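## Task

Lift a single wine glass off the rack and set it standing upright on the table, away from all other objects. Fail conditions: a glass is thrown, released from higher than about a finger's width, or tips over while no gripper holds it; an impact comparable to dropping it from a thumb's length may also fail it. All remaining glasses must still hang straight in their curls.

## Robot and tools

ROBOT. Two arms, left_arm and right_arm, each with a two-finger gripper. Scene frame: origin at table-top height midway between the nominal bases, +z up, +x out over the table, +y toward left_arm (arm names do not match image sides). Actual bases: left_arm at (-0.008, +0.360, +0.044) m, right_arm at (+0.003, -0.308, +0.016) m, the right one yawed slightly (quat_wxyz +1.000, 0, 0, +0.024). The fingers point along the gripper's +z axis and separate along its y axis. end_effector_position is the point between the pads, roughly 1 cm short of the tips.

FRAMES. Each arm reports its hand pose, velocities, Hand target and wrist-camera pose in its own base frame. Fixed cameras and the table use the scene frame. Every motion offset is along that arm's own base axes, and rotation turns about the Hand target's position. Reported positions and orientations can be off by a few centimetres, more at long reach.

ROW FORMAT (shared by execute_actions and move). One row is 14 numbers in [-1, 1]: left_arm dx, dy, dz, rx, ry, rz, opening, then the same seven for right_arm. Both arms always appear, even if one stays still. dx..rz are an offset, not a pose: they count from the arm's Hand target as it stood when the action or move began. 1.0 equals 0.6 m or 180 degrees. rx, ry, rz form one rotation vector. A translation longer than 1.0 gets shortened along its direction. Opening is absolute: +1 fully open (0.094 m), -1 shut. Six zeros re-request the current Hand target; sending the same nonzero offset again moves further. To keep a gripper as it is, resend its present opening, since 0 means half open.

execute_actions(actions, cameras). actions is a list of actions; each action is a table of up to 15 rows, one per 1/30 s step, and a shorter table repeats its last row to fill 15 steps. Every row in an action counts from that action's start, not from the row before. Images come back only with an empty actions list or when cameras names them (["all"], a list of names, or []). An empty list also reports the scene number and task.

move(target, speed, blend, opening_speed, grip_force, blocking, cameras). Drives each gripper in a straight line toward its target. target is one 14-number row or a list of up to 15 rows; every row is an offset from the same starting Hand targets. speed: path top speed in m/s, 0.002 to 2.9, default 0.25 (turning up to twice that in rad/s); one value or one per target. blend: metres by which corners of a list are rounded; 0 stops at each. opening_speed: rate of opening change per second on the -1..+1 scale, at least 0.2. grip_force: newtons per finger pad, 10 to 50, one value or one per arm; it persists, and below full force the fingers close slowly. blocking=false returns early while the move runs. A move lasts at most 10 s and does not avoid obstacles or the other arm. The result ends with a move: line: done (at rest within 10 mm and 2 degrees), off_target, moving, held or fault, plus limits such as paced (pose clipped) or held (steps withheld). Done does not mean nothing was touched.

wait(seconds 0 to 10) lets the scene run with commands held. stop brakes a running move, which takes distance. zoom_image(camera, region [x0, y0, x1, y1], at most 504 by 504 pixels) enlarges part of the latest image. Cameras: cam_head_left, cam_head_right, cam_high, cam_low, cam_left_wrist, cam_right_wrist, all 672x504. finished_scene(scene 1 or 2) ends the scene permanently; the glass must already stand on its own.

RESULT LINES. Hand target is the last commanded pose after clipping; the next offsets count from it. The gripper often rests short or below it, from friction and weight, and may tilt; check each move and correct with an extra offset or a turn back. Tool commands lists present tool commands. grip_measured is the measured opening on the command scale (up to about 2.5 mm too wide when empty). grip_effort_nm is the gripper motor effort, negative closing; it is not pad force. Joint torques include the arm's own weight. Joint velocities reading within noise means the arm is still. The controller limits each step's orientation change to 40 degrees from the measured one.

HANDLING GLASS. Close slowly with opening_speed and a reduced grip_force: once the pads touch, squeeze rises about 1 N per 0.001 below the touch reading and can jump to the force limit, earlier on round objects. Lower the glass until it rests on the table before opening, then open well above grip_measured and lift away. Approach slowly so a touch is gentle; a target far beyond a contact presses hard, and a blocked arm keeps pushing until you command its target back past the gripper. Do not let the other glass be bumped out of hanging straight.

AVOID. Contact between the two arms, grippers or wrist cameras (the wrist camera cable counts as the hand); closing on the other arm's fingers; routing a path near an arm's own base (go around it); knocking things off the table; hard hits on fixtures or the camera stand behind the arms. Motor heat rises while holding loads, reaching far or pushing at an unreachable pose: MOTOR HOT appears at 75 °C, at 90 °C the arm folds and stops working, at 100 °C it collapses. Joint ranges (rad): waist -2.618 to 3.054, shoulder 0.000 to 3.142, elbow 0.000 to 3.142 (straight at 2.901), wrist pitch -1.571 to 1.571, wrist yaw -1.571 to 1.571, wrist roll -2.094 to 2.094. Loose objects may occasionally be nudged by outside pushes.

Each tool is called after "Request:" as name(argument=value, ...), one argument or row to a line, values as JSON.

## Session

Request:
execute_actions(
  actions=[],
  cameras=["cam_head_left", "cam_head_right", "cam_high", "cam_low"],
)

Request:
zoom_image(
  camera="cam_head_left",
  region=[250, 30, 480, 260],
)

Request:
zoom_image(
  camera="cam_high",
  region=[330, 70, 530, 290],
)

Request:
zoom_image(
  camera="cam_head_right",
  region=[250, 30, 480, 260],
)

Scene clock: 0.00 s.
left_arm: end_effector_position=(+0.3788, +0.0076, +0.0993) grip_measured=+1.000 grip_effort_nm=n/a end_effector_quat_wxyz=(+0.623, -0.025, +0.782, -0.009) | right_arm: end_effector_position=(+0.3782, +0.0008, +0.1087) grip_measured=+1.000 grip_effort_nm=n/a end_effector_quat_wxyz=(+0.645, +0.020, +0.764, +0.008)
Joint positions: left_arm=[0.022 1.567 0.243 1.098 0.005 -0.046 0.094] | right_arm=[0.016 1.587 0.225 1.193 0.03 0.043 0.094]
Joint velocities: within noise
Joint torques (N m): no reading
Heat: left arm: 35 °C; right arm: 29 °C.
Hand target: left_arm +0.3799, +0.0076, +0.1016; +0.625, -0.025, +0.780, -0.009 | right_arm +0.3795, +0.0009, +0.1117; +0.648, +0.020, +0.761, +0.008
Tool commands: left_gripper/opening=+1.0 right_gripper/opening=+1.0
Images, in order (width x height): cam_head_left 672x504, cam_head_right 672x504, cam_high 672x504, cam_low 672x504.

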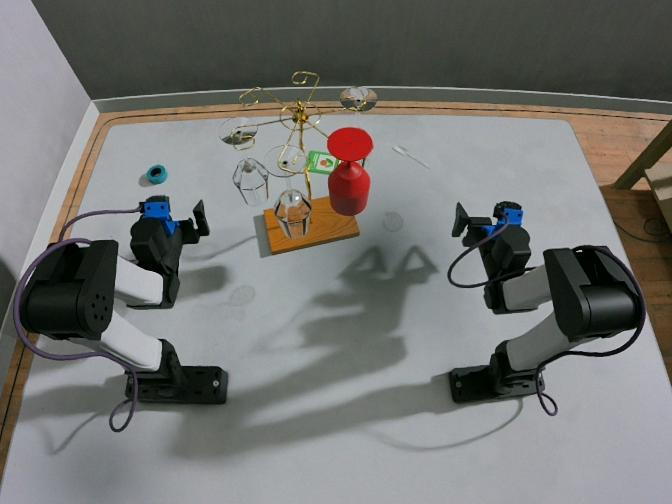

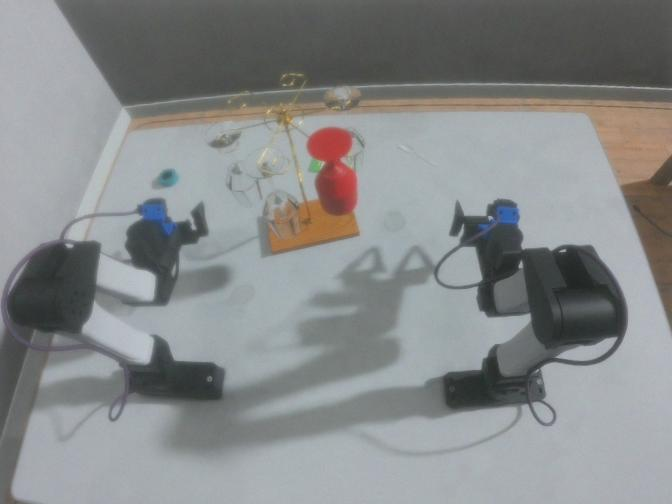

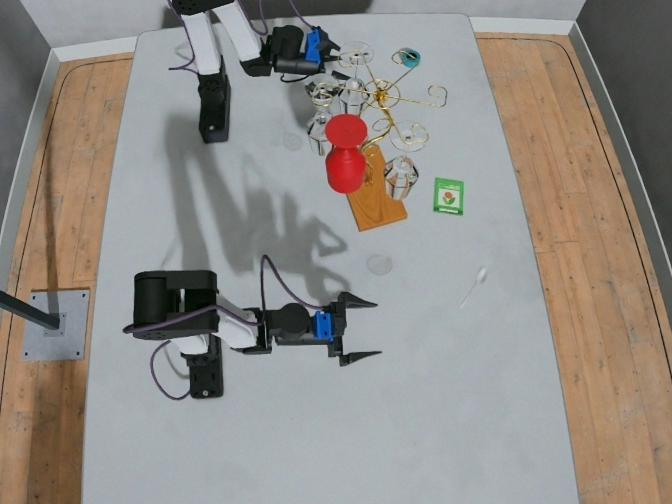

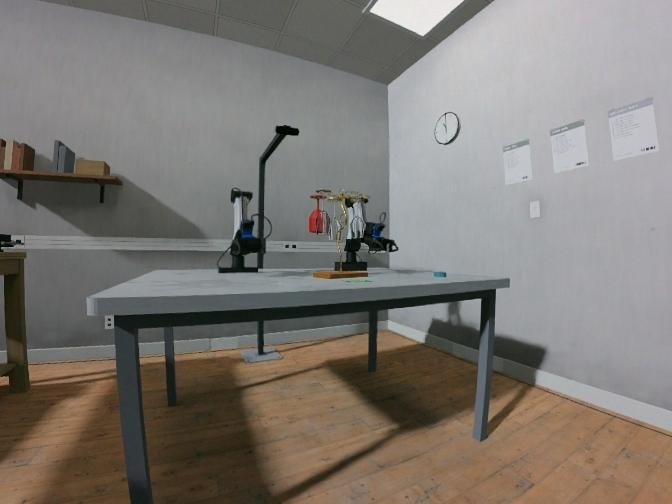

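Scaled by 2.191 from the camera's 672x504 image, which has a finer 960x720 frame.

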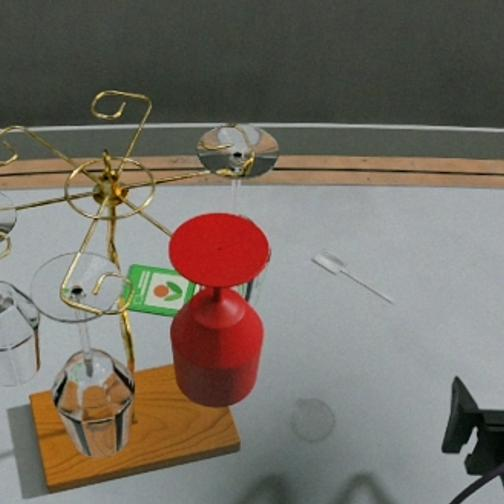

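Scaled by 2.291 from the camera's 672x504 image, which has a finer 960x720 frame.

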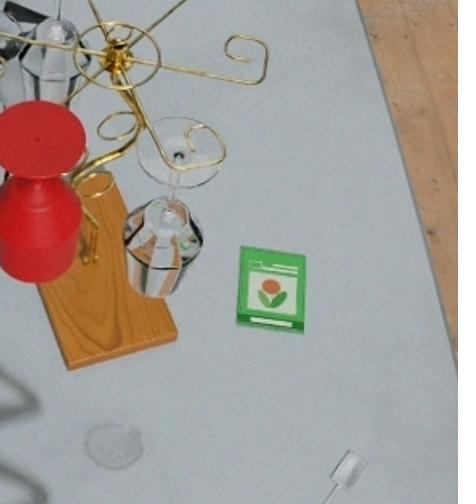

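Scaled by 2.191 from the camera's 672x504 image, which has a finer 960x720 frame.

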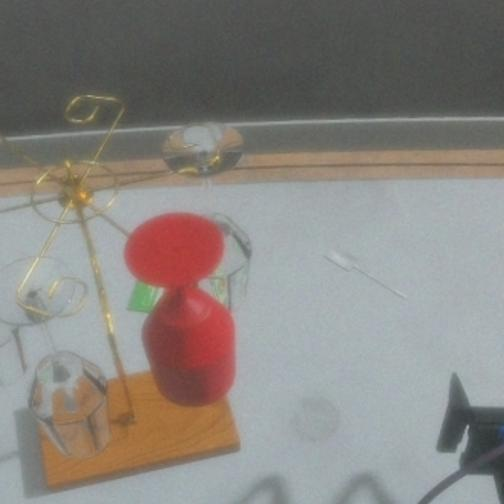

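Request:
zoom_image(
  camera="cam_head_left",
  region=[200, 50, 400, 260],
)

Request:
zoom_image(
  camera="cam_high",
  region=[290, 20, 470, 220],
)

Request:
zoom_image(
  camera="cam_low",
  region=[290, 170, 410, 300],
)

Scaled by 2.400 from the camera's 672x504 image, which has a finer 960x720 frame.

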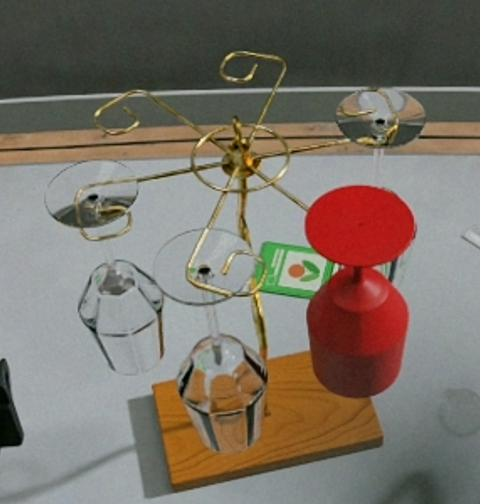

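Scaled by 2.520 from the camera's 672x504 image, which has a finer 960x720 frame.

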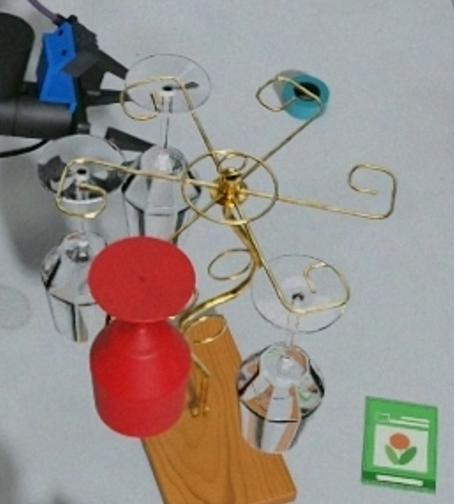

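Scaled by 3.877 from the camera's 672x504 image, which has a finer 960x720 frame.

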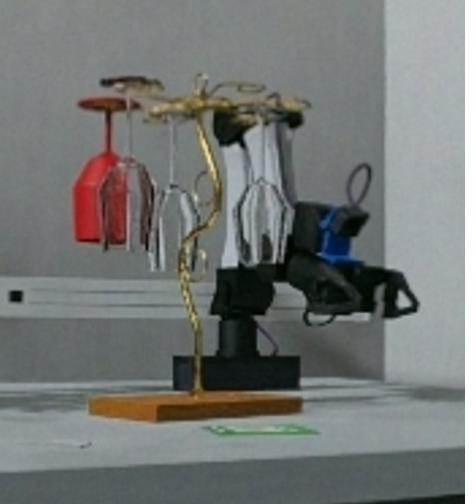

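Request:
move(
  target=[0, 0, 0, 0, 0, 0, 1.0, -0.2112, 0.352, 0.5138, -0.0509, 0.1073, 0.2282, 1.0],
  speed=0.4,
  cameras=["cam_right_wrist", "cam_head_left"],
)

Request:
zoom_image(
  camera="cam_right_wrist",
  region=[200, 0, 560, 360],
)

Scene clock: 18.83 s.
left_arm: end_effector_position=(+0.3788, +0.0076, +0.0993) grip_measured=+1.000 grip_effort_nm=0.01 end_effector_quat_wxyz=(+0.623, -0.025, +0.782, -0.009) | right_arm: end_effector_position=(+0.2532, +0.2111, +0.4177) grip_measured=+1.000 grip_effort_nm=0.03 end_effector_quat_wxyz=(+0.472, -0.300, +0.812, +0.170)
Joint positions: left_arm=[0.022 1.567 0.243 1.098 0.005 -0.046 0.094] | right_arm=[0.692 1.244 1.785 -1.062 -0.006 -0.012 0.094]
Joint torques (N m): left_arm=[-0.23 -5.5 5.23 2.27 0 -0.05] | right_arm=[0.7 -2.24 6.31 1.88 0.08 0.04]
Heat: left arm: 41 °C; right arm: 31 °C.
Hand target: left_arm +0.3799, +0.0076, +0.1016; +0.625, -0.025, +0.780, -0.009 | right_arm +0.2527, +0.2120, +0.4199; +0.470, -0.296, +0.814, +0.171
Off the commanded pose: left_arm 0.003 m, 0 deg | right_arm 0.002 m, 1 deg.
move: done
camera_calibration:
cam_right_wrist: T_world_to_cam=[[0.618843, -0.780489, -0.0887143, 0.048096], [-0.709763, -0.507199, -0.488861, 0.517184], [0.336554, 0.365494, -0.867839, 0.330484], [0, 0, 0, 1]] pos_world=[0.226089, 0.179064, 0.543905]
Images, in order (width x height): cam_head_left 672x504, cam_right_wrist 672x504.

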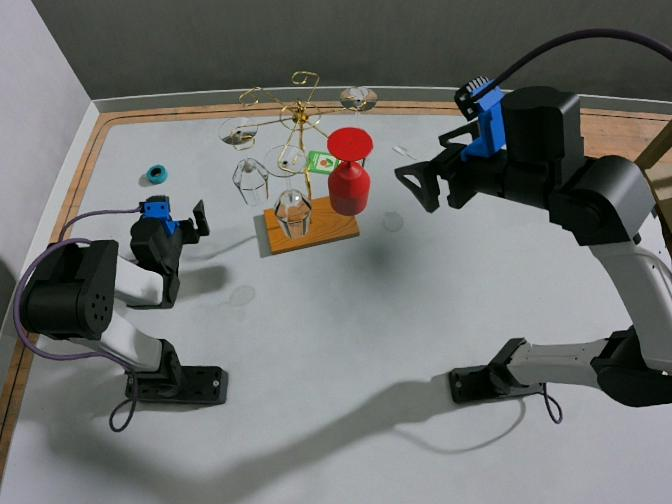

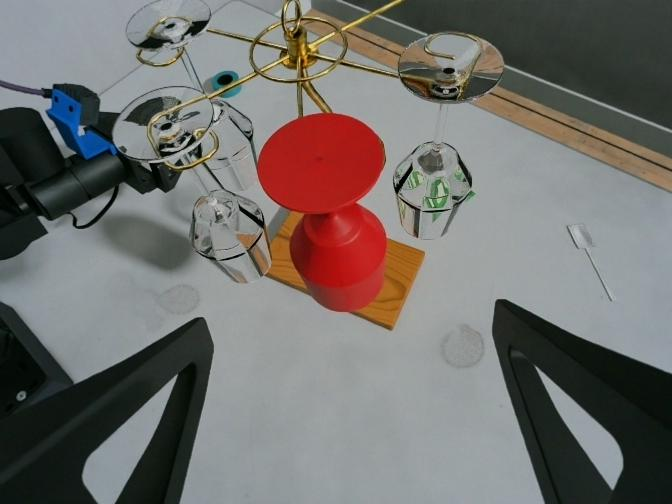

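Scaled by 1.400 from the camera's 672x504 image, which has a finer 960x720 frame.

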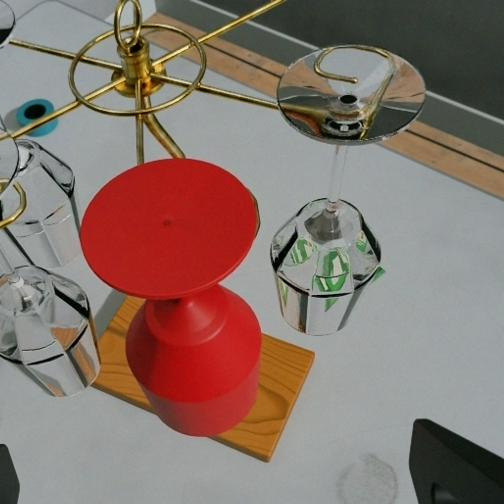

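Request:
zoom_image(
  camera="cam_right_wrist",
  region=[240, 90, 420, 330],
)

Scaled by 2.100 from the camera's 672x504 image, which has a finer 960x720 frame.

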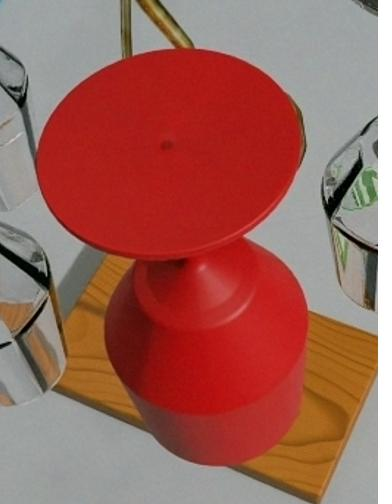

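Request:
move(
  target=[0, 0, 0, 0, 0, 0, 1.0, 0.0057, 0.027, -0.35, 0.1089, -0.1261, 0.0094, 1.0],
  speed=0.35,
  cameras=["cam_right_wrist", "cam_head_left", "cam_high"],
)

Request:
zoom_image(
  camera="cam_high",
  region=[270, 60, 450, 240],
)

Scene clock: 38.27 s.
left_arm: end_effector_position=(+0.3788, +0.0076, +0.0993) grip_measured=+1.000 grip_effort_nm=0.01 end_effector_quat_wxyz=(+0.623, -0.025, +0.782, -0.009) | right_arm: end_effector_position=(+0.2572, +0.2271, +0.2139) grip_measured=+1.000 grip_effort_nm=0.03 end_effector_quat_wxyz=(+0.664, -0.255, +0.658, +0.248)
Joint positions: left_arm=[0.022 1.567 0.243 1.098 0.005 -0.046 0.094] | right_arm=[0.72 0.982 0.245 0.741 -0.006 -0.012 0.094]
Joint torques (N m): left_arm=[-0.25 -5.52 5.2 2.27 0 -0.04] | right_arm=[0.76 -1.25 5.09 2.22 0.06 0.06]
Heat: left arm: 44 °C; right arm: 33 °C.
Hand target: left_arm +0.3799, +0.0076, +0.1016; +0.625, -0.025, +0.780, -0.009 | right_arm +0.2563, +0.2282, +0.2099; +0.661, -0.252, +0.661, +0.251
Off the commanded pose: left_arm 0.003 m, 0 deg | right_arm 0.004 m, 1 deg.
move: done
camera_calibration:
cam_right_wrist: T_world_to_cam=[[0.676132, -0.731535, -0.0877564, 0.0139115], [-0.423125, -0.288023, -0.859074, 0.384265], [0.603167, 0.61798, -0.504272, -0.057377], [0, 0, 0, 1]] pos_world=[0.187794, 0.156312, 0.302399]
Images, in order (width x height): cam_head_left 672x504, cam_high 672x504, cam_right_wrist 672x504.

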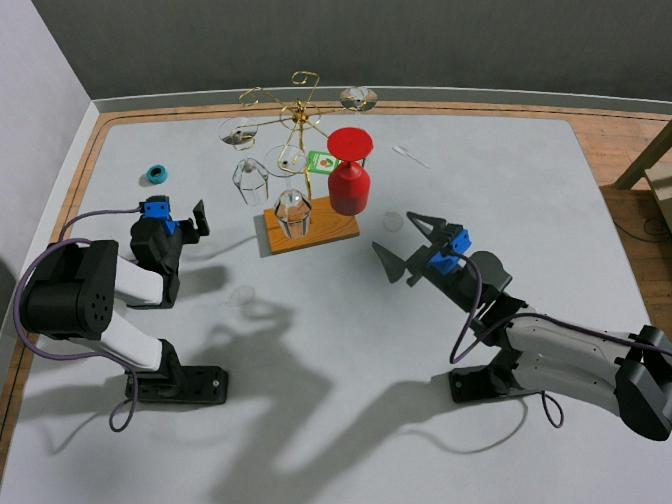

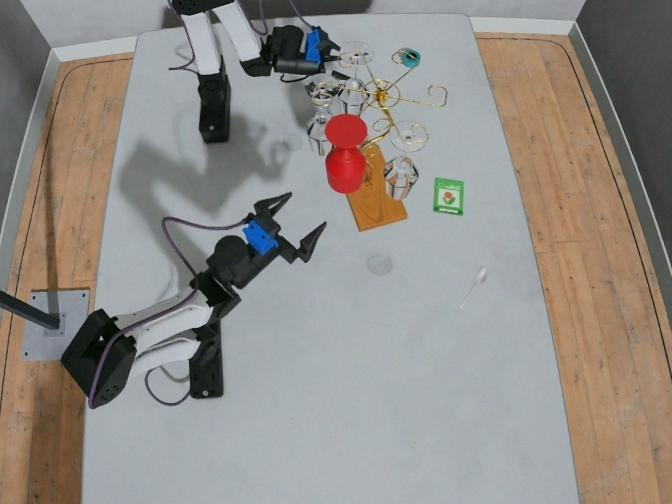

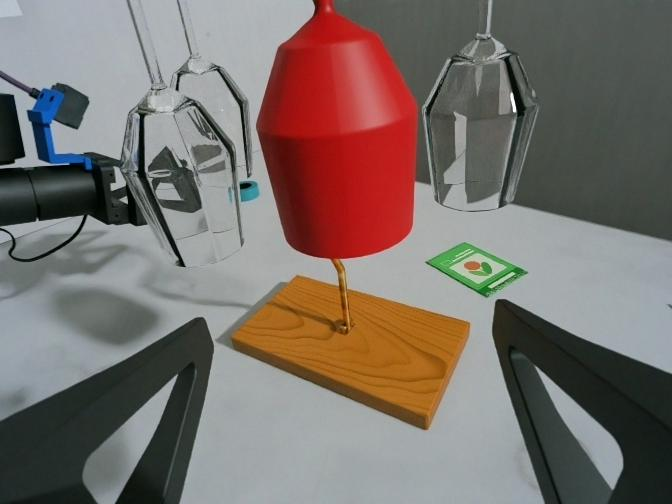

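Scaled by 2.800 from the camera's 672x504 image, which has a finer 960x720 frame.

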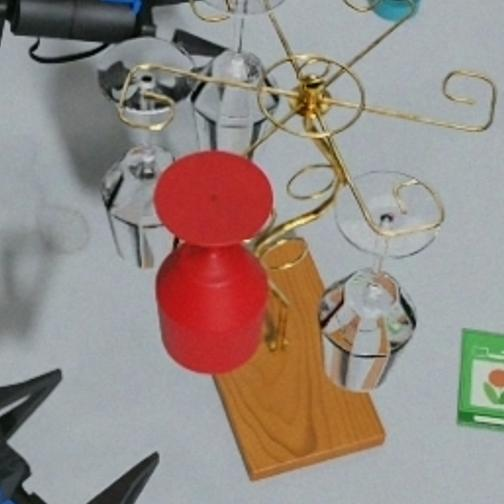

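Request:
move(
  target=[0, 0, 0, 0, 0, 0, 1.0, 0.0733, 0.0707, 0.0018, 0.0148, -0.0166, 0, 1.0],
  speed=0.15,
  cameras=["cam_right_wrist"],
)

Scene clock: 42.83 s.
left_arm: end_effector_position=(+0.3788, +0.0076, +0.0993) grip_measured=+1.000 grip_effort_nm=0.01 end_effector_quat_wxyz=(+0.623, -0.025, +0.782, -0.009) | right_arm: end_effector_position=(+0.2978, +0.2659, +0.2044) grip_measured=+1.000 grip_effort_nm=0.03 end_effector_quat_wxyz=(+0.679, -0.249, +0.643, +0.253)
Joint positions: left_arm=[0.022 1.567 0.243 1.098 0.005 -0.046 0.094] | right_arm=[0.731 1.406 0.361 1.094 0.004 -0.012 0.094]
Joint torques (N m): left_arm=[-0.24 -5.48 5.22 2.27 0.01 -0.05] | right_arm=[0.84 -3.9 6.61 2.21 0.09 0.03]
Heat: left arm: 44 °C; right arm: 34 °C.
Hand target: left_arm +0.3799, +0.0076, +0.1016; +0.625, -0.025, +0.780, -0.009 | right_arm +0.3002, +0.2707, +0.2111; +0.683, -0.243, +0.637, +0.260
Off the commanded pose: left_arm 0.003 m, 0 deg | right_arm 0.008 m, 1 deg.
move: done
camera_calibration:
cam_right_wrist: T_world_to_cam=[[0.679419, -0.728572, -0.0870166, 0.0120748], [-0.393601, -0.2618, -0.881214, 0.39326], [0.619247, 0.632964, -0.464639, -0.127404], [0, 0, 0, 1]] pos_world=[0.225478, 0.192395, 0.2884]
Images, in order (width x height): cam_right_wrist 672x504.

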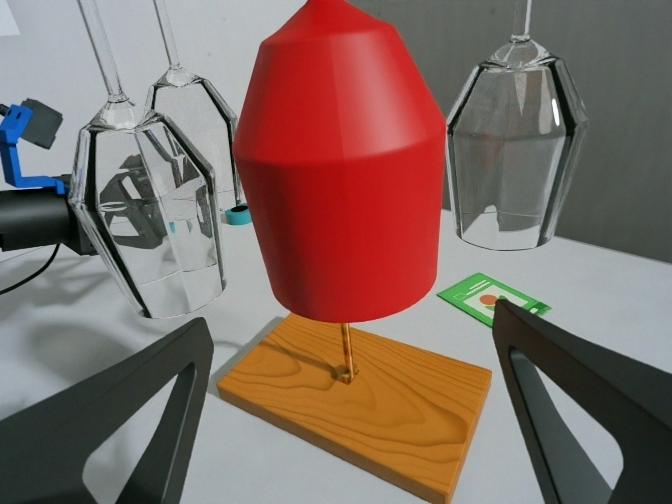

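Request:
move(
  target=[0, 0, 0, 0, 0, 0, 1.0, 0.0655, 0.0615, 0.0182, 0.0148, -0.0166, 0, 1.0],
  speed=0.08,
  cameras=["cam_right_wrist", "cam_high"],
)

Scene clock: 45.83 s.
left_arm: end_effector_position=(+0.3788, +0.0076, +0.0993) grip_measured=+1.000 grip_effort_nm=0.01 end_effector_quat_wxyz=(+0.623, -0.025, +0.782, -0.009) | right_arm: end_effector_position=(+0.3373, +0.3027, +0.2178) grip_measured=+1.000 grip_effort_nm=0.03 end_effector_quat_wxyz=(+0.702, -0.239, +0.618, +0.263)
Joint positions: left_arm=[0.022 1.567 0.243 1.098 0.005 -0.046 0.094] | right_arm=[0.734 1.648 0.559 1.211 0.007 -0.012 0.094]
Joint torques (N m): left_arm=[-0.27 -5.53 5.26 2.27 0.01 -0.05] | right_arm=[0.76 -5.87 6.27 2.19 0.09 0.01]
Heat: left arm: 44 °C; right arm: 34 °C.
Hand target: left_arm +0.3799, +0.0076, +0.1016; +0.625, -0.025, +0.780, -0.009 | right_arm +0.3395, +0.3076, +0.2218; +0.705, -0.234, +0.613, +0.268
Off the commanded pose: left_arm 0.003 m, 0 deg | right_arm 0.007 m, 1 deg.
move: done
camera_calibration:
cam_right_wrist: T_world_to_cam=[[0.684353, -0.724097, -0.085705, 0.00986131], [-0.344767, -0.21777, -0.913078, 0.407332], [0.642493, 0.654416, -0.398676, -0.197637], [0, 0, 0, 1]] pos_world=[0.260667, 0.225182, 0.293978]
Images, in order (width x height): cam_high 672x504, cam_right_wrist 672x504.

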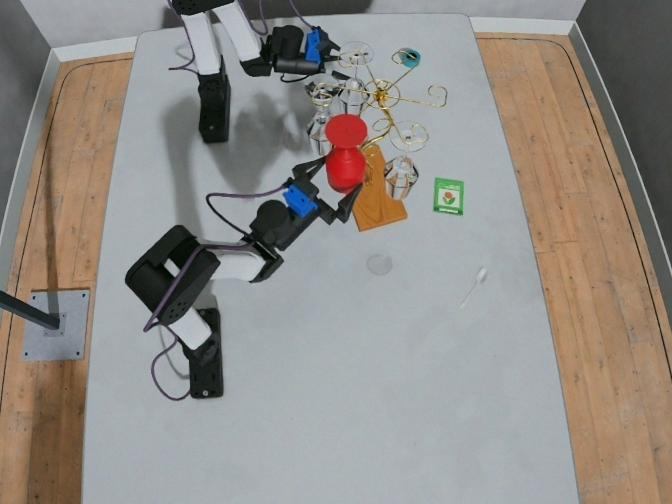

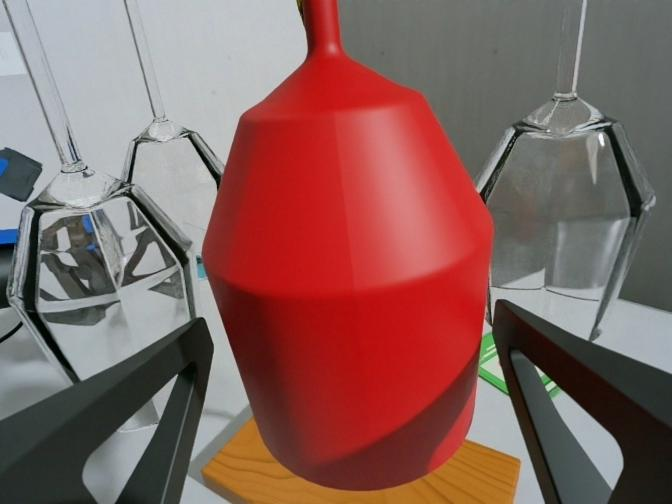

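Request:
move(
  target=[0, 0, 0, 0, 0, 0, 1.0, 0, 0, 0, 0, 0, 0, 0.35],
  speed=0.05,
  grip_force=[50, 42],
  opening_speed=0.5,
  cameras=["cam_right_wrist", "cam_high", "cam_head_left"],
)

Request:
zoom_image(
  camera="cam_high",
  region=[290, 70, 430, 230],
)

Scene clock: 48.37 s.
left_arm: end_effector_position=(+0.3788, +0.0076, +0.0993) grip_measured=+1.000 grip_effort_nm=0.01 end_effector_quat_wxyz=(+0.623, -0.025, +0.782, -0.009) | right_arm: end_effector_position=(+0.3374, +0.3026, +0.2180) grip_measured=+0.617 grip_effort_nm=-0.85 end_effector_quat_wxyz=(+0.702, -0.239, +0.618, +0.262)
Joint positions: left_arm=[0.022 1.567 0.243 1.098 0.005 -0.046 0.094] | right_arm=[0.734 1.648 0.559 1.212 0.008 -0.012 0.076]
Joint torques (N m): left_arm=[-0.24 -5.49 5.23 2.27 0 -0.05] | right_arm=[0.85 -5.91 6.37 2.18 0.03 0.02]
Heat: left arm: 45 °C; right arm: 34 °C.
Hand target: left_arm +0.3799, +0.0076, +0.1016; +0.625, -0.025, +0.780, -0.009 | right_arm +0.3395, +0.3076, +0.2218; +0.705, -0.234, +0.613, +0.268
Off the commanded pose: left_arm 0.003 m, 0 deg | right_arm 0.007 m, 1 deg.
grip_force (N): 50, 42
move: done
camera_calibration:
cam_right_wrist: T_world_to_cam=[[0.68387, -0.724542, -0.0857974, 0.0101219], [-0.344468, -0.216972, -0.913381, 0.407195], [0.643167, 0.654188, -0.397962, -0.197803], [0, 0, 0, 1]] pos_world=[0.260564, 0.225084, 0.294074]
Images, in order (width x height): cam_head_left 672x504, cam_high 672x504, cam_right_wrist 672x504.

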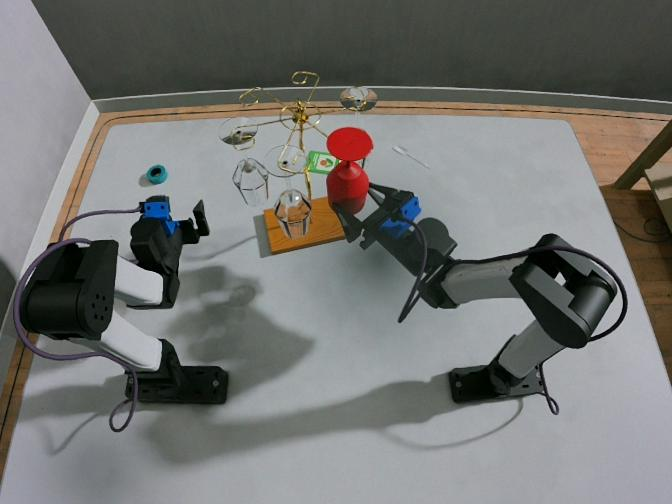

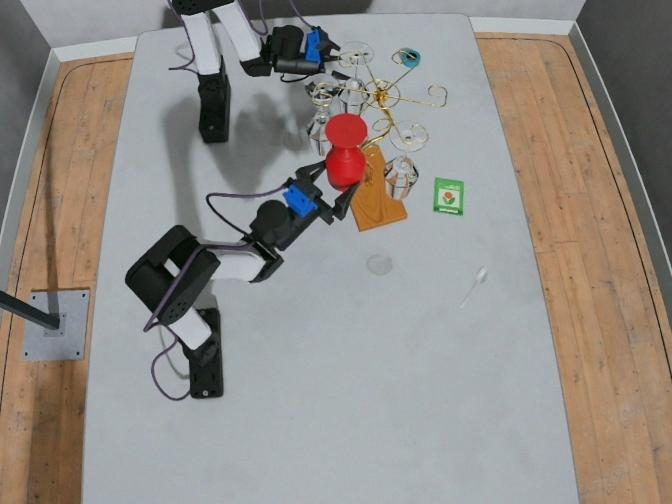

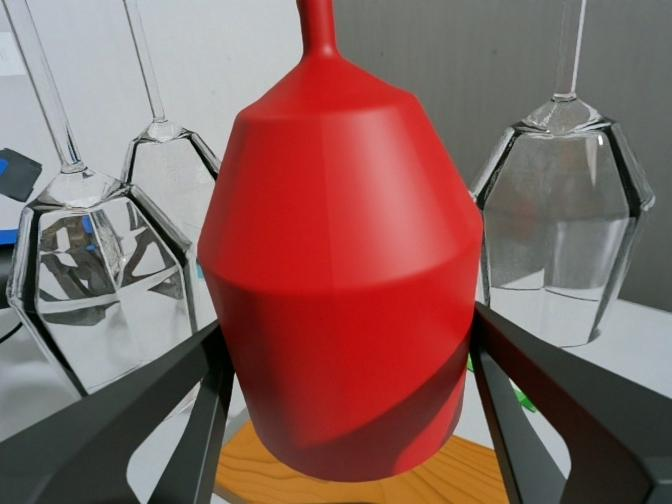

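Scaled by 3.150 from the camera's 672x504 image, which has a finer 960x720 frame.

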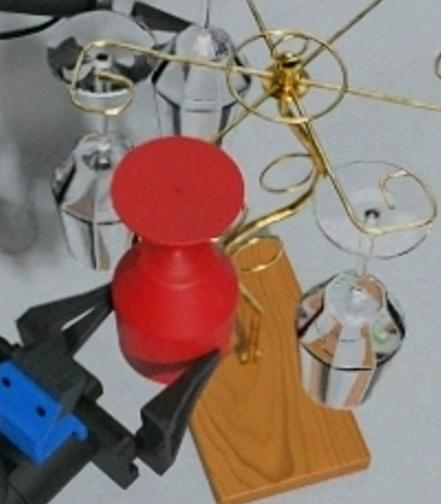

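Request:
move(
  target=[0, 0, 0, 0, 0, 0, 1.0, 0, 0, 0.083, 0, 0, 0, 0.35],
  speed=0.08,
  cameras=["cam_high", "cam_head_left", "cam_low"],
)

Request:
zoom_image(
  camera="cam_low",
  region=[290, 180, 400, 280],
)

Request:
zoom_image(
  camera="cam_high",
  region=[290, 70, 430, 230],
)

Scene clock: 52.33 s.
left_arm: end_effector_position=(+0.3788, +0.0076, +0.0993) grip_measured=+1.000 grip_effort_nm=0.01 end_effector_quat_wxyz=(+0.623, -0.025, +0.782, -0.009) | right_arm: end_effector_position=(+0.3418, +0.3066, +0.2506) grip_measured=+0.617 grip_effort_nm=-0.85 end_effector_quat_wxyz=(+0.693, -0.243, +0.628, +0.259)
Joint positions: left_arm=[0.022 1.567 0.243 1.098 0.005 -0.046 0.094] | right_arm=[0.734 1.531 0.654 0.971 0.008 -0.012 0.076]
Joint torques (N m): left_arm=[-0.25 -5.49 5.19 2.26 -0.01 -0.04] | right_arm=[0.79 -10.15 7.02 2.01 0.07 0.05]
Heat: left arm: 45 °C; right arm: 34 °C.
Hand target: left_arm +0.3799, +0.0076, +0.1016; +0.625, -0.025, +0.780, -0.009 | right_arm +0.3395, +0.3076, +0.2717; +0.705, -0.234, +0.613, +0.268
Off the commanded pose: left_arm 0.003 m, 0 deg | right_arm 0.021 m, 3 deg.
grip_force (N): 50, 42
move: off_target (right_arm)
Images, in order (width x height): cam_head_left 672x504, cam_high 672x504, cam_low 672x504.

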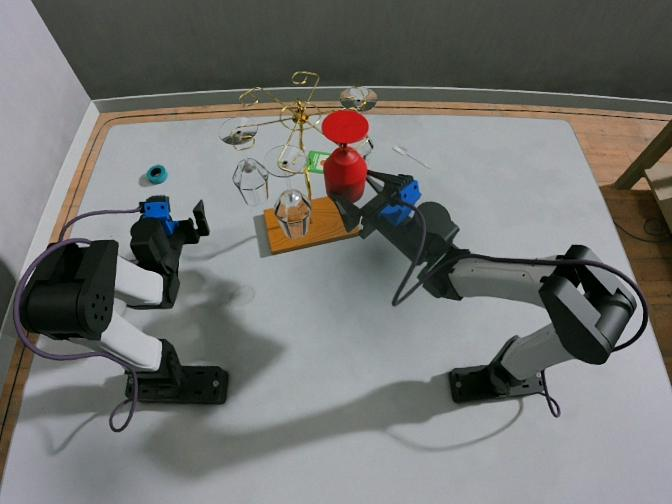

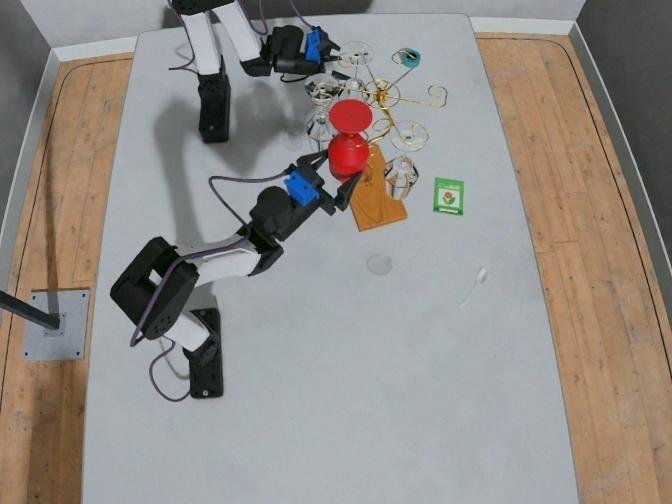

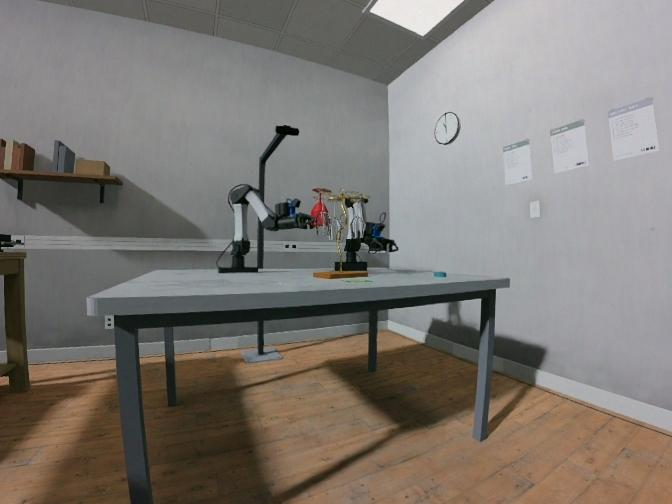

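Scaled by 4.582 from the camera's 672x504 image, which has a finer 960x720 frame.

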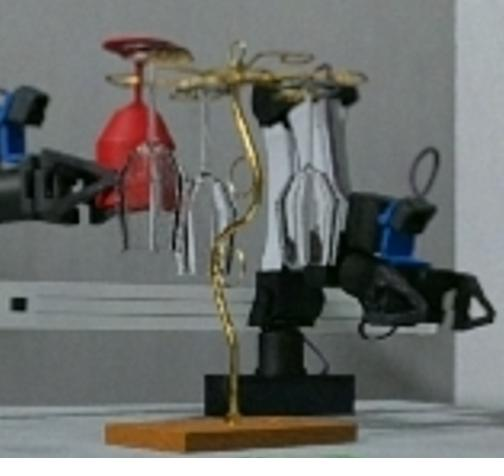

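Scaled by 3.150 from the camera's 672x504 image, which has a finer 960x720 frame.

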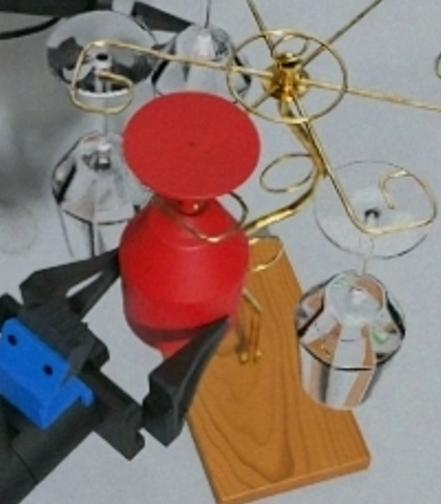

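Request:
move(
  target=[0, 0, 0, 0, 0, 0, 1.0, -0.012, -0.0115, 0.02, -0.096, 0.1079, 0, 0.35],
  speed=0.12,
  cameras=["cam_high", "cam_head_left", "cam_low"],
)

Request:
zoom_image(
  camera="cam_high",
  region=[300, 60, 440, 220],
)

Request:
zoom_image(
  camera="cam_head_left",
  region=[230, 60, 430, 260],
)

Request:
zoom_image(
  camera="cam_low",
  region=[290, 180, 400, 280],
)

Scene clock: 56.53 s.
left_arm: end_effector_position=(+0.3788, +0.0076, +0.0993) grip_measured=+1.000 grip_effort_nm=0.01 end_effector_quat_wxyz=(+0.623, -0.025, +0.782, -0.009) | right_arm: end_effector_position=(+0.3340, +0.2995, +0.2608) grip_measured=+0.617 grip_effort_nm=-0.85 end_effector_quat_wxyz=(+0.532, -0.297, +0.768, +0.198)
Joint positions: left_arm=[0.022 1.567 0.243 1.098 0.005 -0.046 0.094] | right_arm=[0.734 1.364 1.033 -0.034 0.008 -0.009 0.076]
Joint torques (N m): left_arm=[-0.24 -5.55 5.2 2.28 0 -0.06] | right_arm=[0.59 -9.26 8.35 2.16 0.03 0.06]
Heat: left arm: 45 °C; right arm: 34 °C.
Hand target: left_arm +0.3799, +0.0076, +0.1016; +0.625, -0.025, +0.780, -0.009 | right_arm +0.3323, +0.3006, +0.2837; +0.549, -0.288, +0.756, +0.209
Off the commanded pose: left_arm 0.003 m, 0 deg | right_arm 0.023 m, 3 deg.
grip_force (N): 50, 42
move: off_target (right_arm)
Images, in order (width x height): cam_head_left 672x504, cam_high 672x504, cam_low 672x504.

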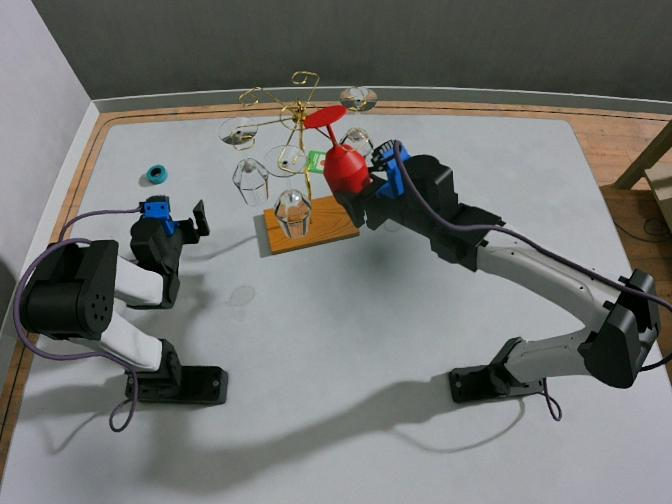

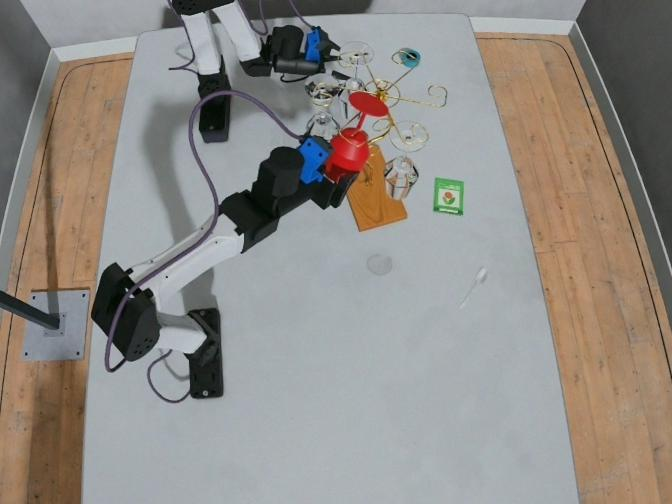

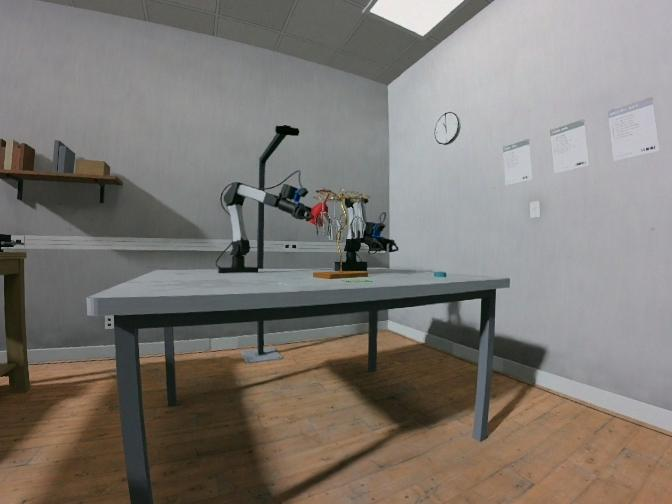

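Scaled by 3.150 from the camera's 672x504 image, which has a finer 960x720 frame.

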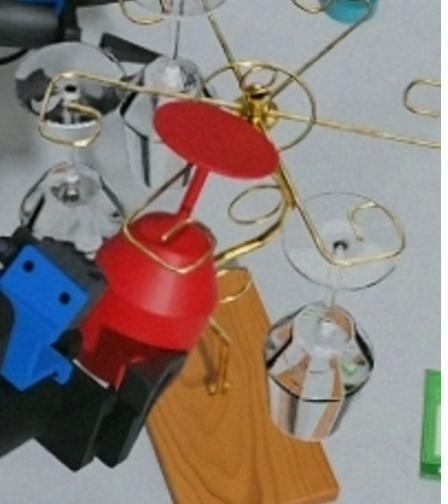

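Scaled by 2.520 from the camera's 672x504 image, which has a finer 960x720 frame.

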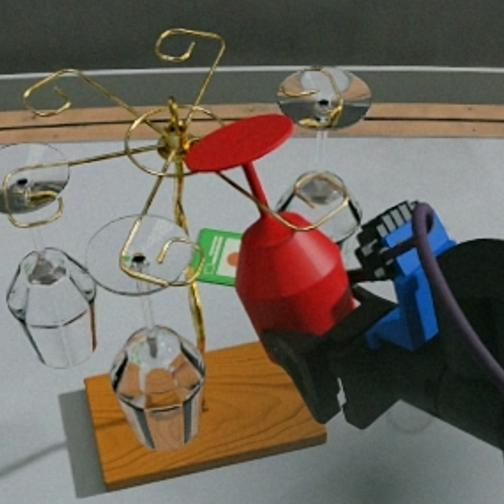

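Scaled by 4.582 from the camera's 672x504 image, which has a finer 960x720 frame.

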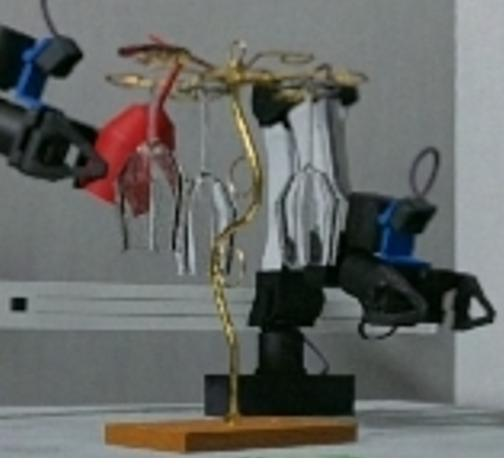

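Request:
move(
  target=[
    [0, 0, 0, 0, 0, 0, 1.0, 0.0575, -0.0603, 0, 0, 0, 0, 0.35],
    [0, 0, 0, 0, 0, 0, 1.0, -0.0525, -0.2103, 0, 0, 0, 0, 0.35],
  ],
  speed=[0.1, 0.18],
  blend=[0.004, 0],
  cameras=["cam_high", "cam_head_left"],
)

Scene clock: 62.03 s.
left_arm: end_effector_position=(+0.3788, +0.0076, +0.0993) grip_measured=+1.000 grip_effort_nm=0.01 end_effector_quat_wxyz=(+0.623, -0.025, +0.782, -0.009) | right_arm: end_effector_position=(+0.3025, +0.1760, +0.2842) grip_measured=+0.617 grip_effort_nm=-0.86 end_effector_quat_wxyz=(+0.548, -0.283, +0.759, +0.210)
Joint positions: left_arm=[0.022 1.567 0.243 1.098 0.005 -0.046 0.094] | right_arm=[0.356 0.969 0.856 -0.225 -0.348 -0.111 0.076]
Joint torques (N m): left_arm=[-0.23 -5.52 5.22 2.27 0 -0.04] | right_arm=[-0.47 -3.7 5.72 2.07 -0.18 -0.2]
Heat: left arm: 46 °C; right arm: 34 °C.
Hand target: left_arm +0.3799, +0.0076, +0.1016; +0.625, -0.025, +0.780, -0.009 | right_arm +0.3008, +0.1746, +0.2837; +0.549, -0.288, +0.756, +0.209
Off the commanded pose: left_arm 0.003 m, 0 deg | right_arm 0.002 m, 1 deg.
grip_force (N): 50, 42
move: done
Images, in order (width x height): cam_head_left 672x504, cam_high 672x504.

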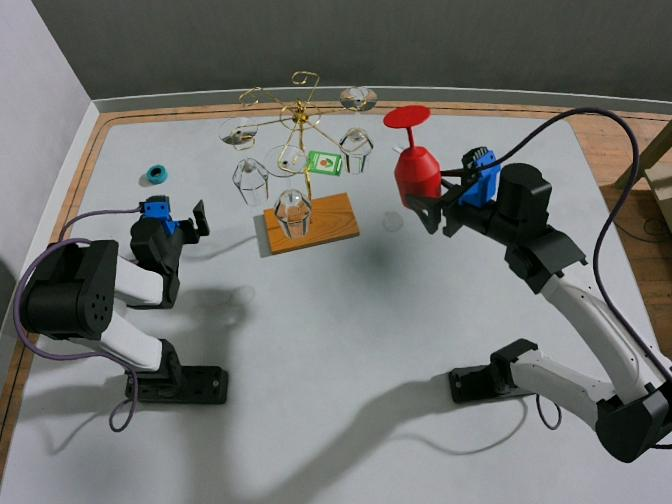

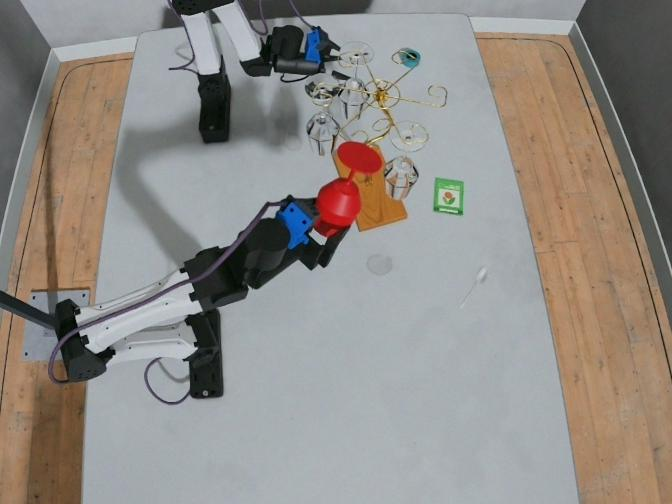

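Request:
move(
  target=[
    [0, 0, 0, 0, 0, 0, 1.0, -0.0013, -0.0243, 0.0022, 0.2926, 0.3470, -0.1011, 0.35],
    [0, 0, 0, 0, 0, 0, 1.0, -0.0013, -0.0743, -0.1762, 0.4291, 0.8262, -0.1932, 0.35],
  ],
  speed=[0.32, 0.32],
  blend=[0.02, 0],
  cameras=["cam_head_left", "cam_high", "cam_low"],
)

Request:
zoom_image(
  camera="cam_low",
  region=[200, 180, 320, 290],
)

Request:
zoom_image(
  camera="cam_head_left",
  region=[340, 160, 520, 310],
)

Scene clock: 72.63 s.
left_arm: end_effector_position=(+0.3788, +0.0076, +0.0993) grip_measured=+1.000 grip_effort_nm=0.01 end_effector_quat_wxyz=(+0.623, -0.025, +0.782, -0.009) | right_arm: end_effector_position=(+0.2951, +0.1322, +0.1751) grip_measured=+0.617 grip_effort_nm=-0.86 end_effector_quat_wxyz=(-0.436, +0.564, +0.501, +0.491)
Joint positions: left_arm=[0.022 1.567 0.243 1.098 0.005 -0.046 0.094] | right_arm=[-0.141 1.716 1.057 -1.065 -1.43 1.417 0.076]
Joint torques (N m): left_arm=[-0.24 -5.5 5.2 2.27 0 -0.06] | right_arm=[-0.24 -6.5 6.15 -0.27 -0.65 -0.19]
Heat: left arm: 46 °C; right arm: 34 °C.
Hand target: left_arm +0.3799, +0.0076, +0.1016; +0.625, -0.025, +0.780, -0.009 | right_arm +0.3001, +0.1299, +0.1780; -0.441, +0.559, +0.498, +0.495
Off the commanded pose: left_arm 0.003 m, 0 deg | right_arm 0.006 m, 1 deg.
grip_force (N): 50, 42
move: done
Images, in order (width x height): cam_head_left 672x504, cam_high 672x504, cam_low 672x504.

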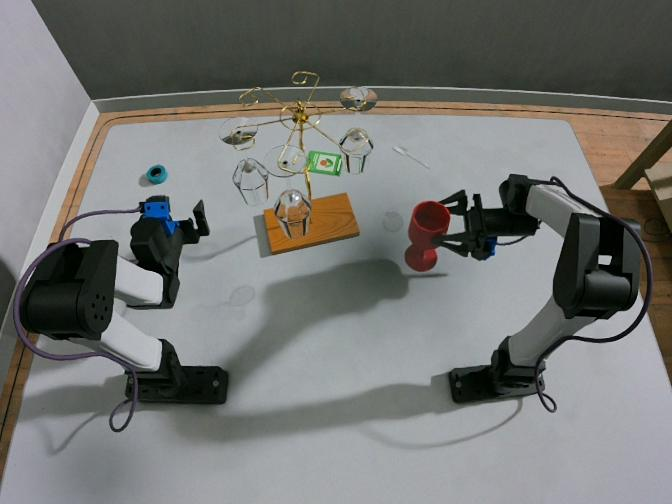

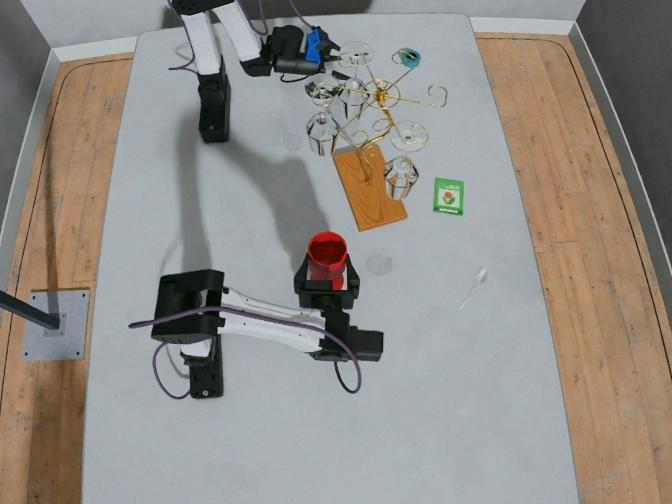

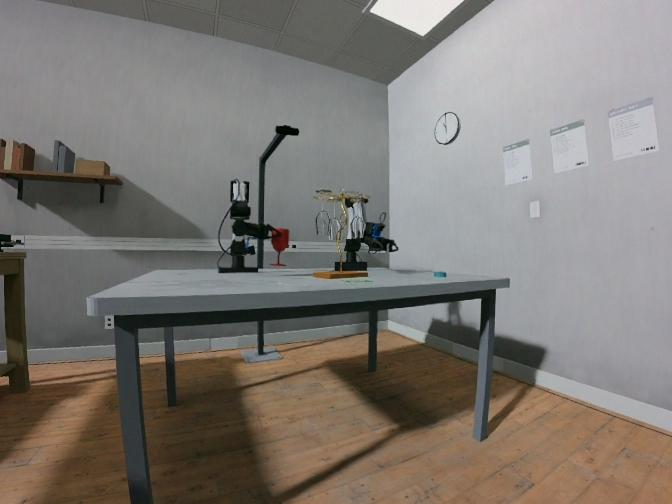

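Scaled by 4.200 from the camera's 672x504 image, which has a finer 960x720 frame.

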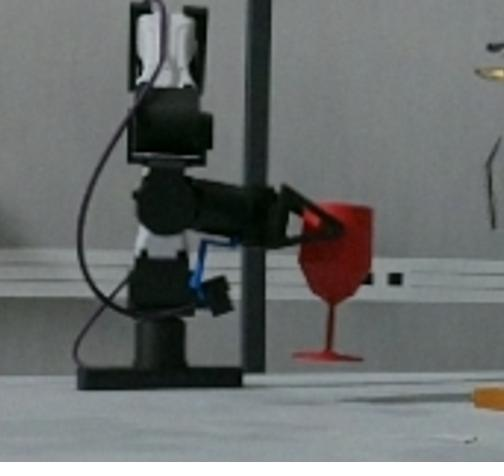

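Scaled by 2.800 from the camera's 672x504 image, which has a finer 960x720 frame.

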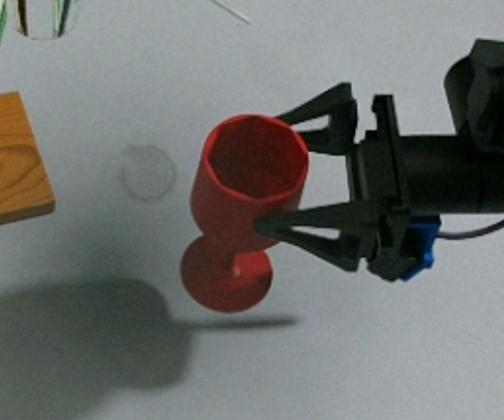

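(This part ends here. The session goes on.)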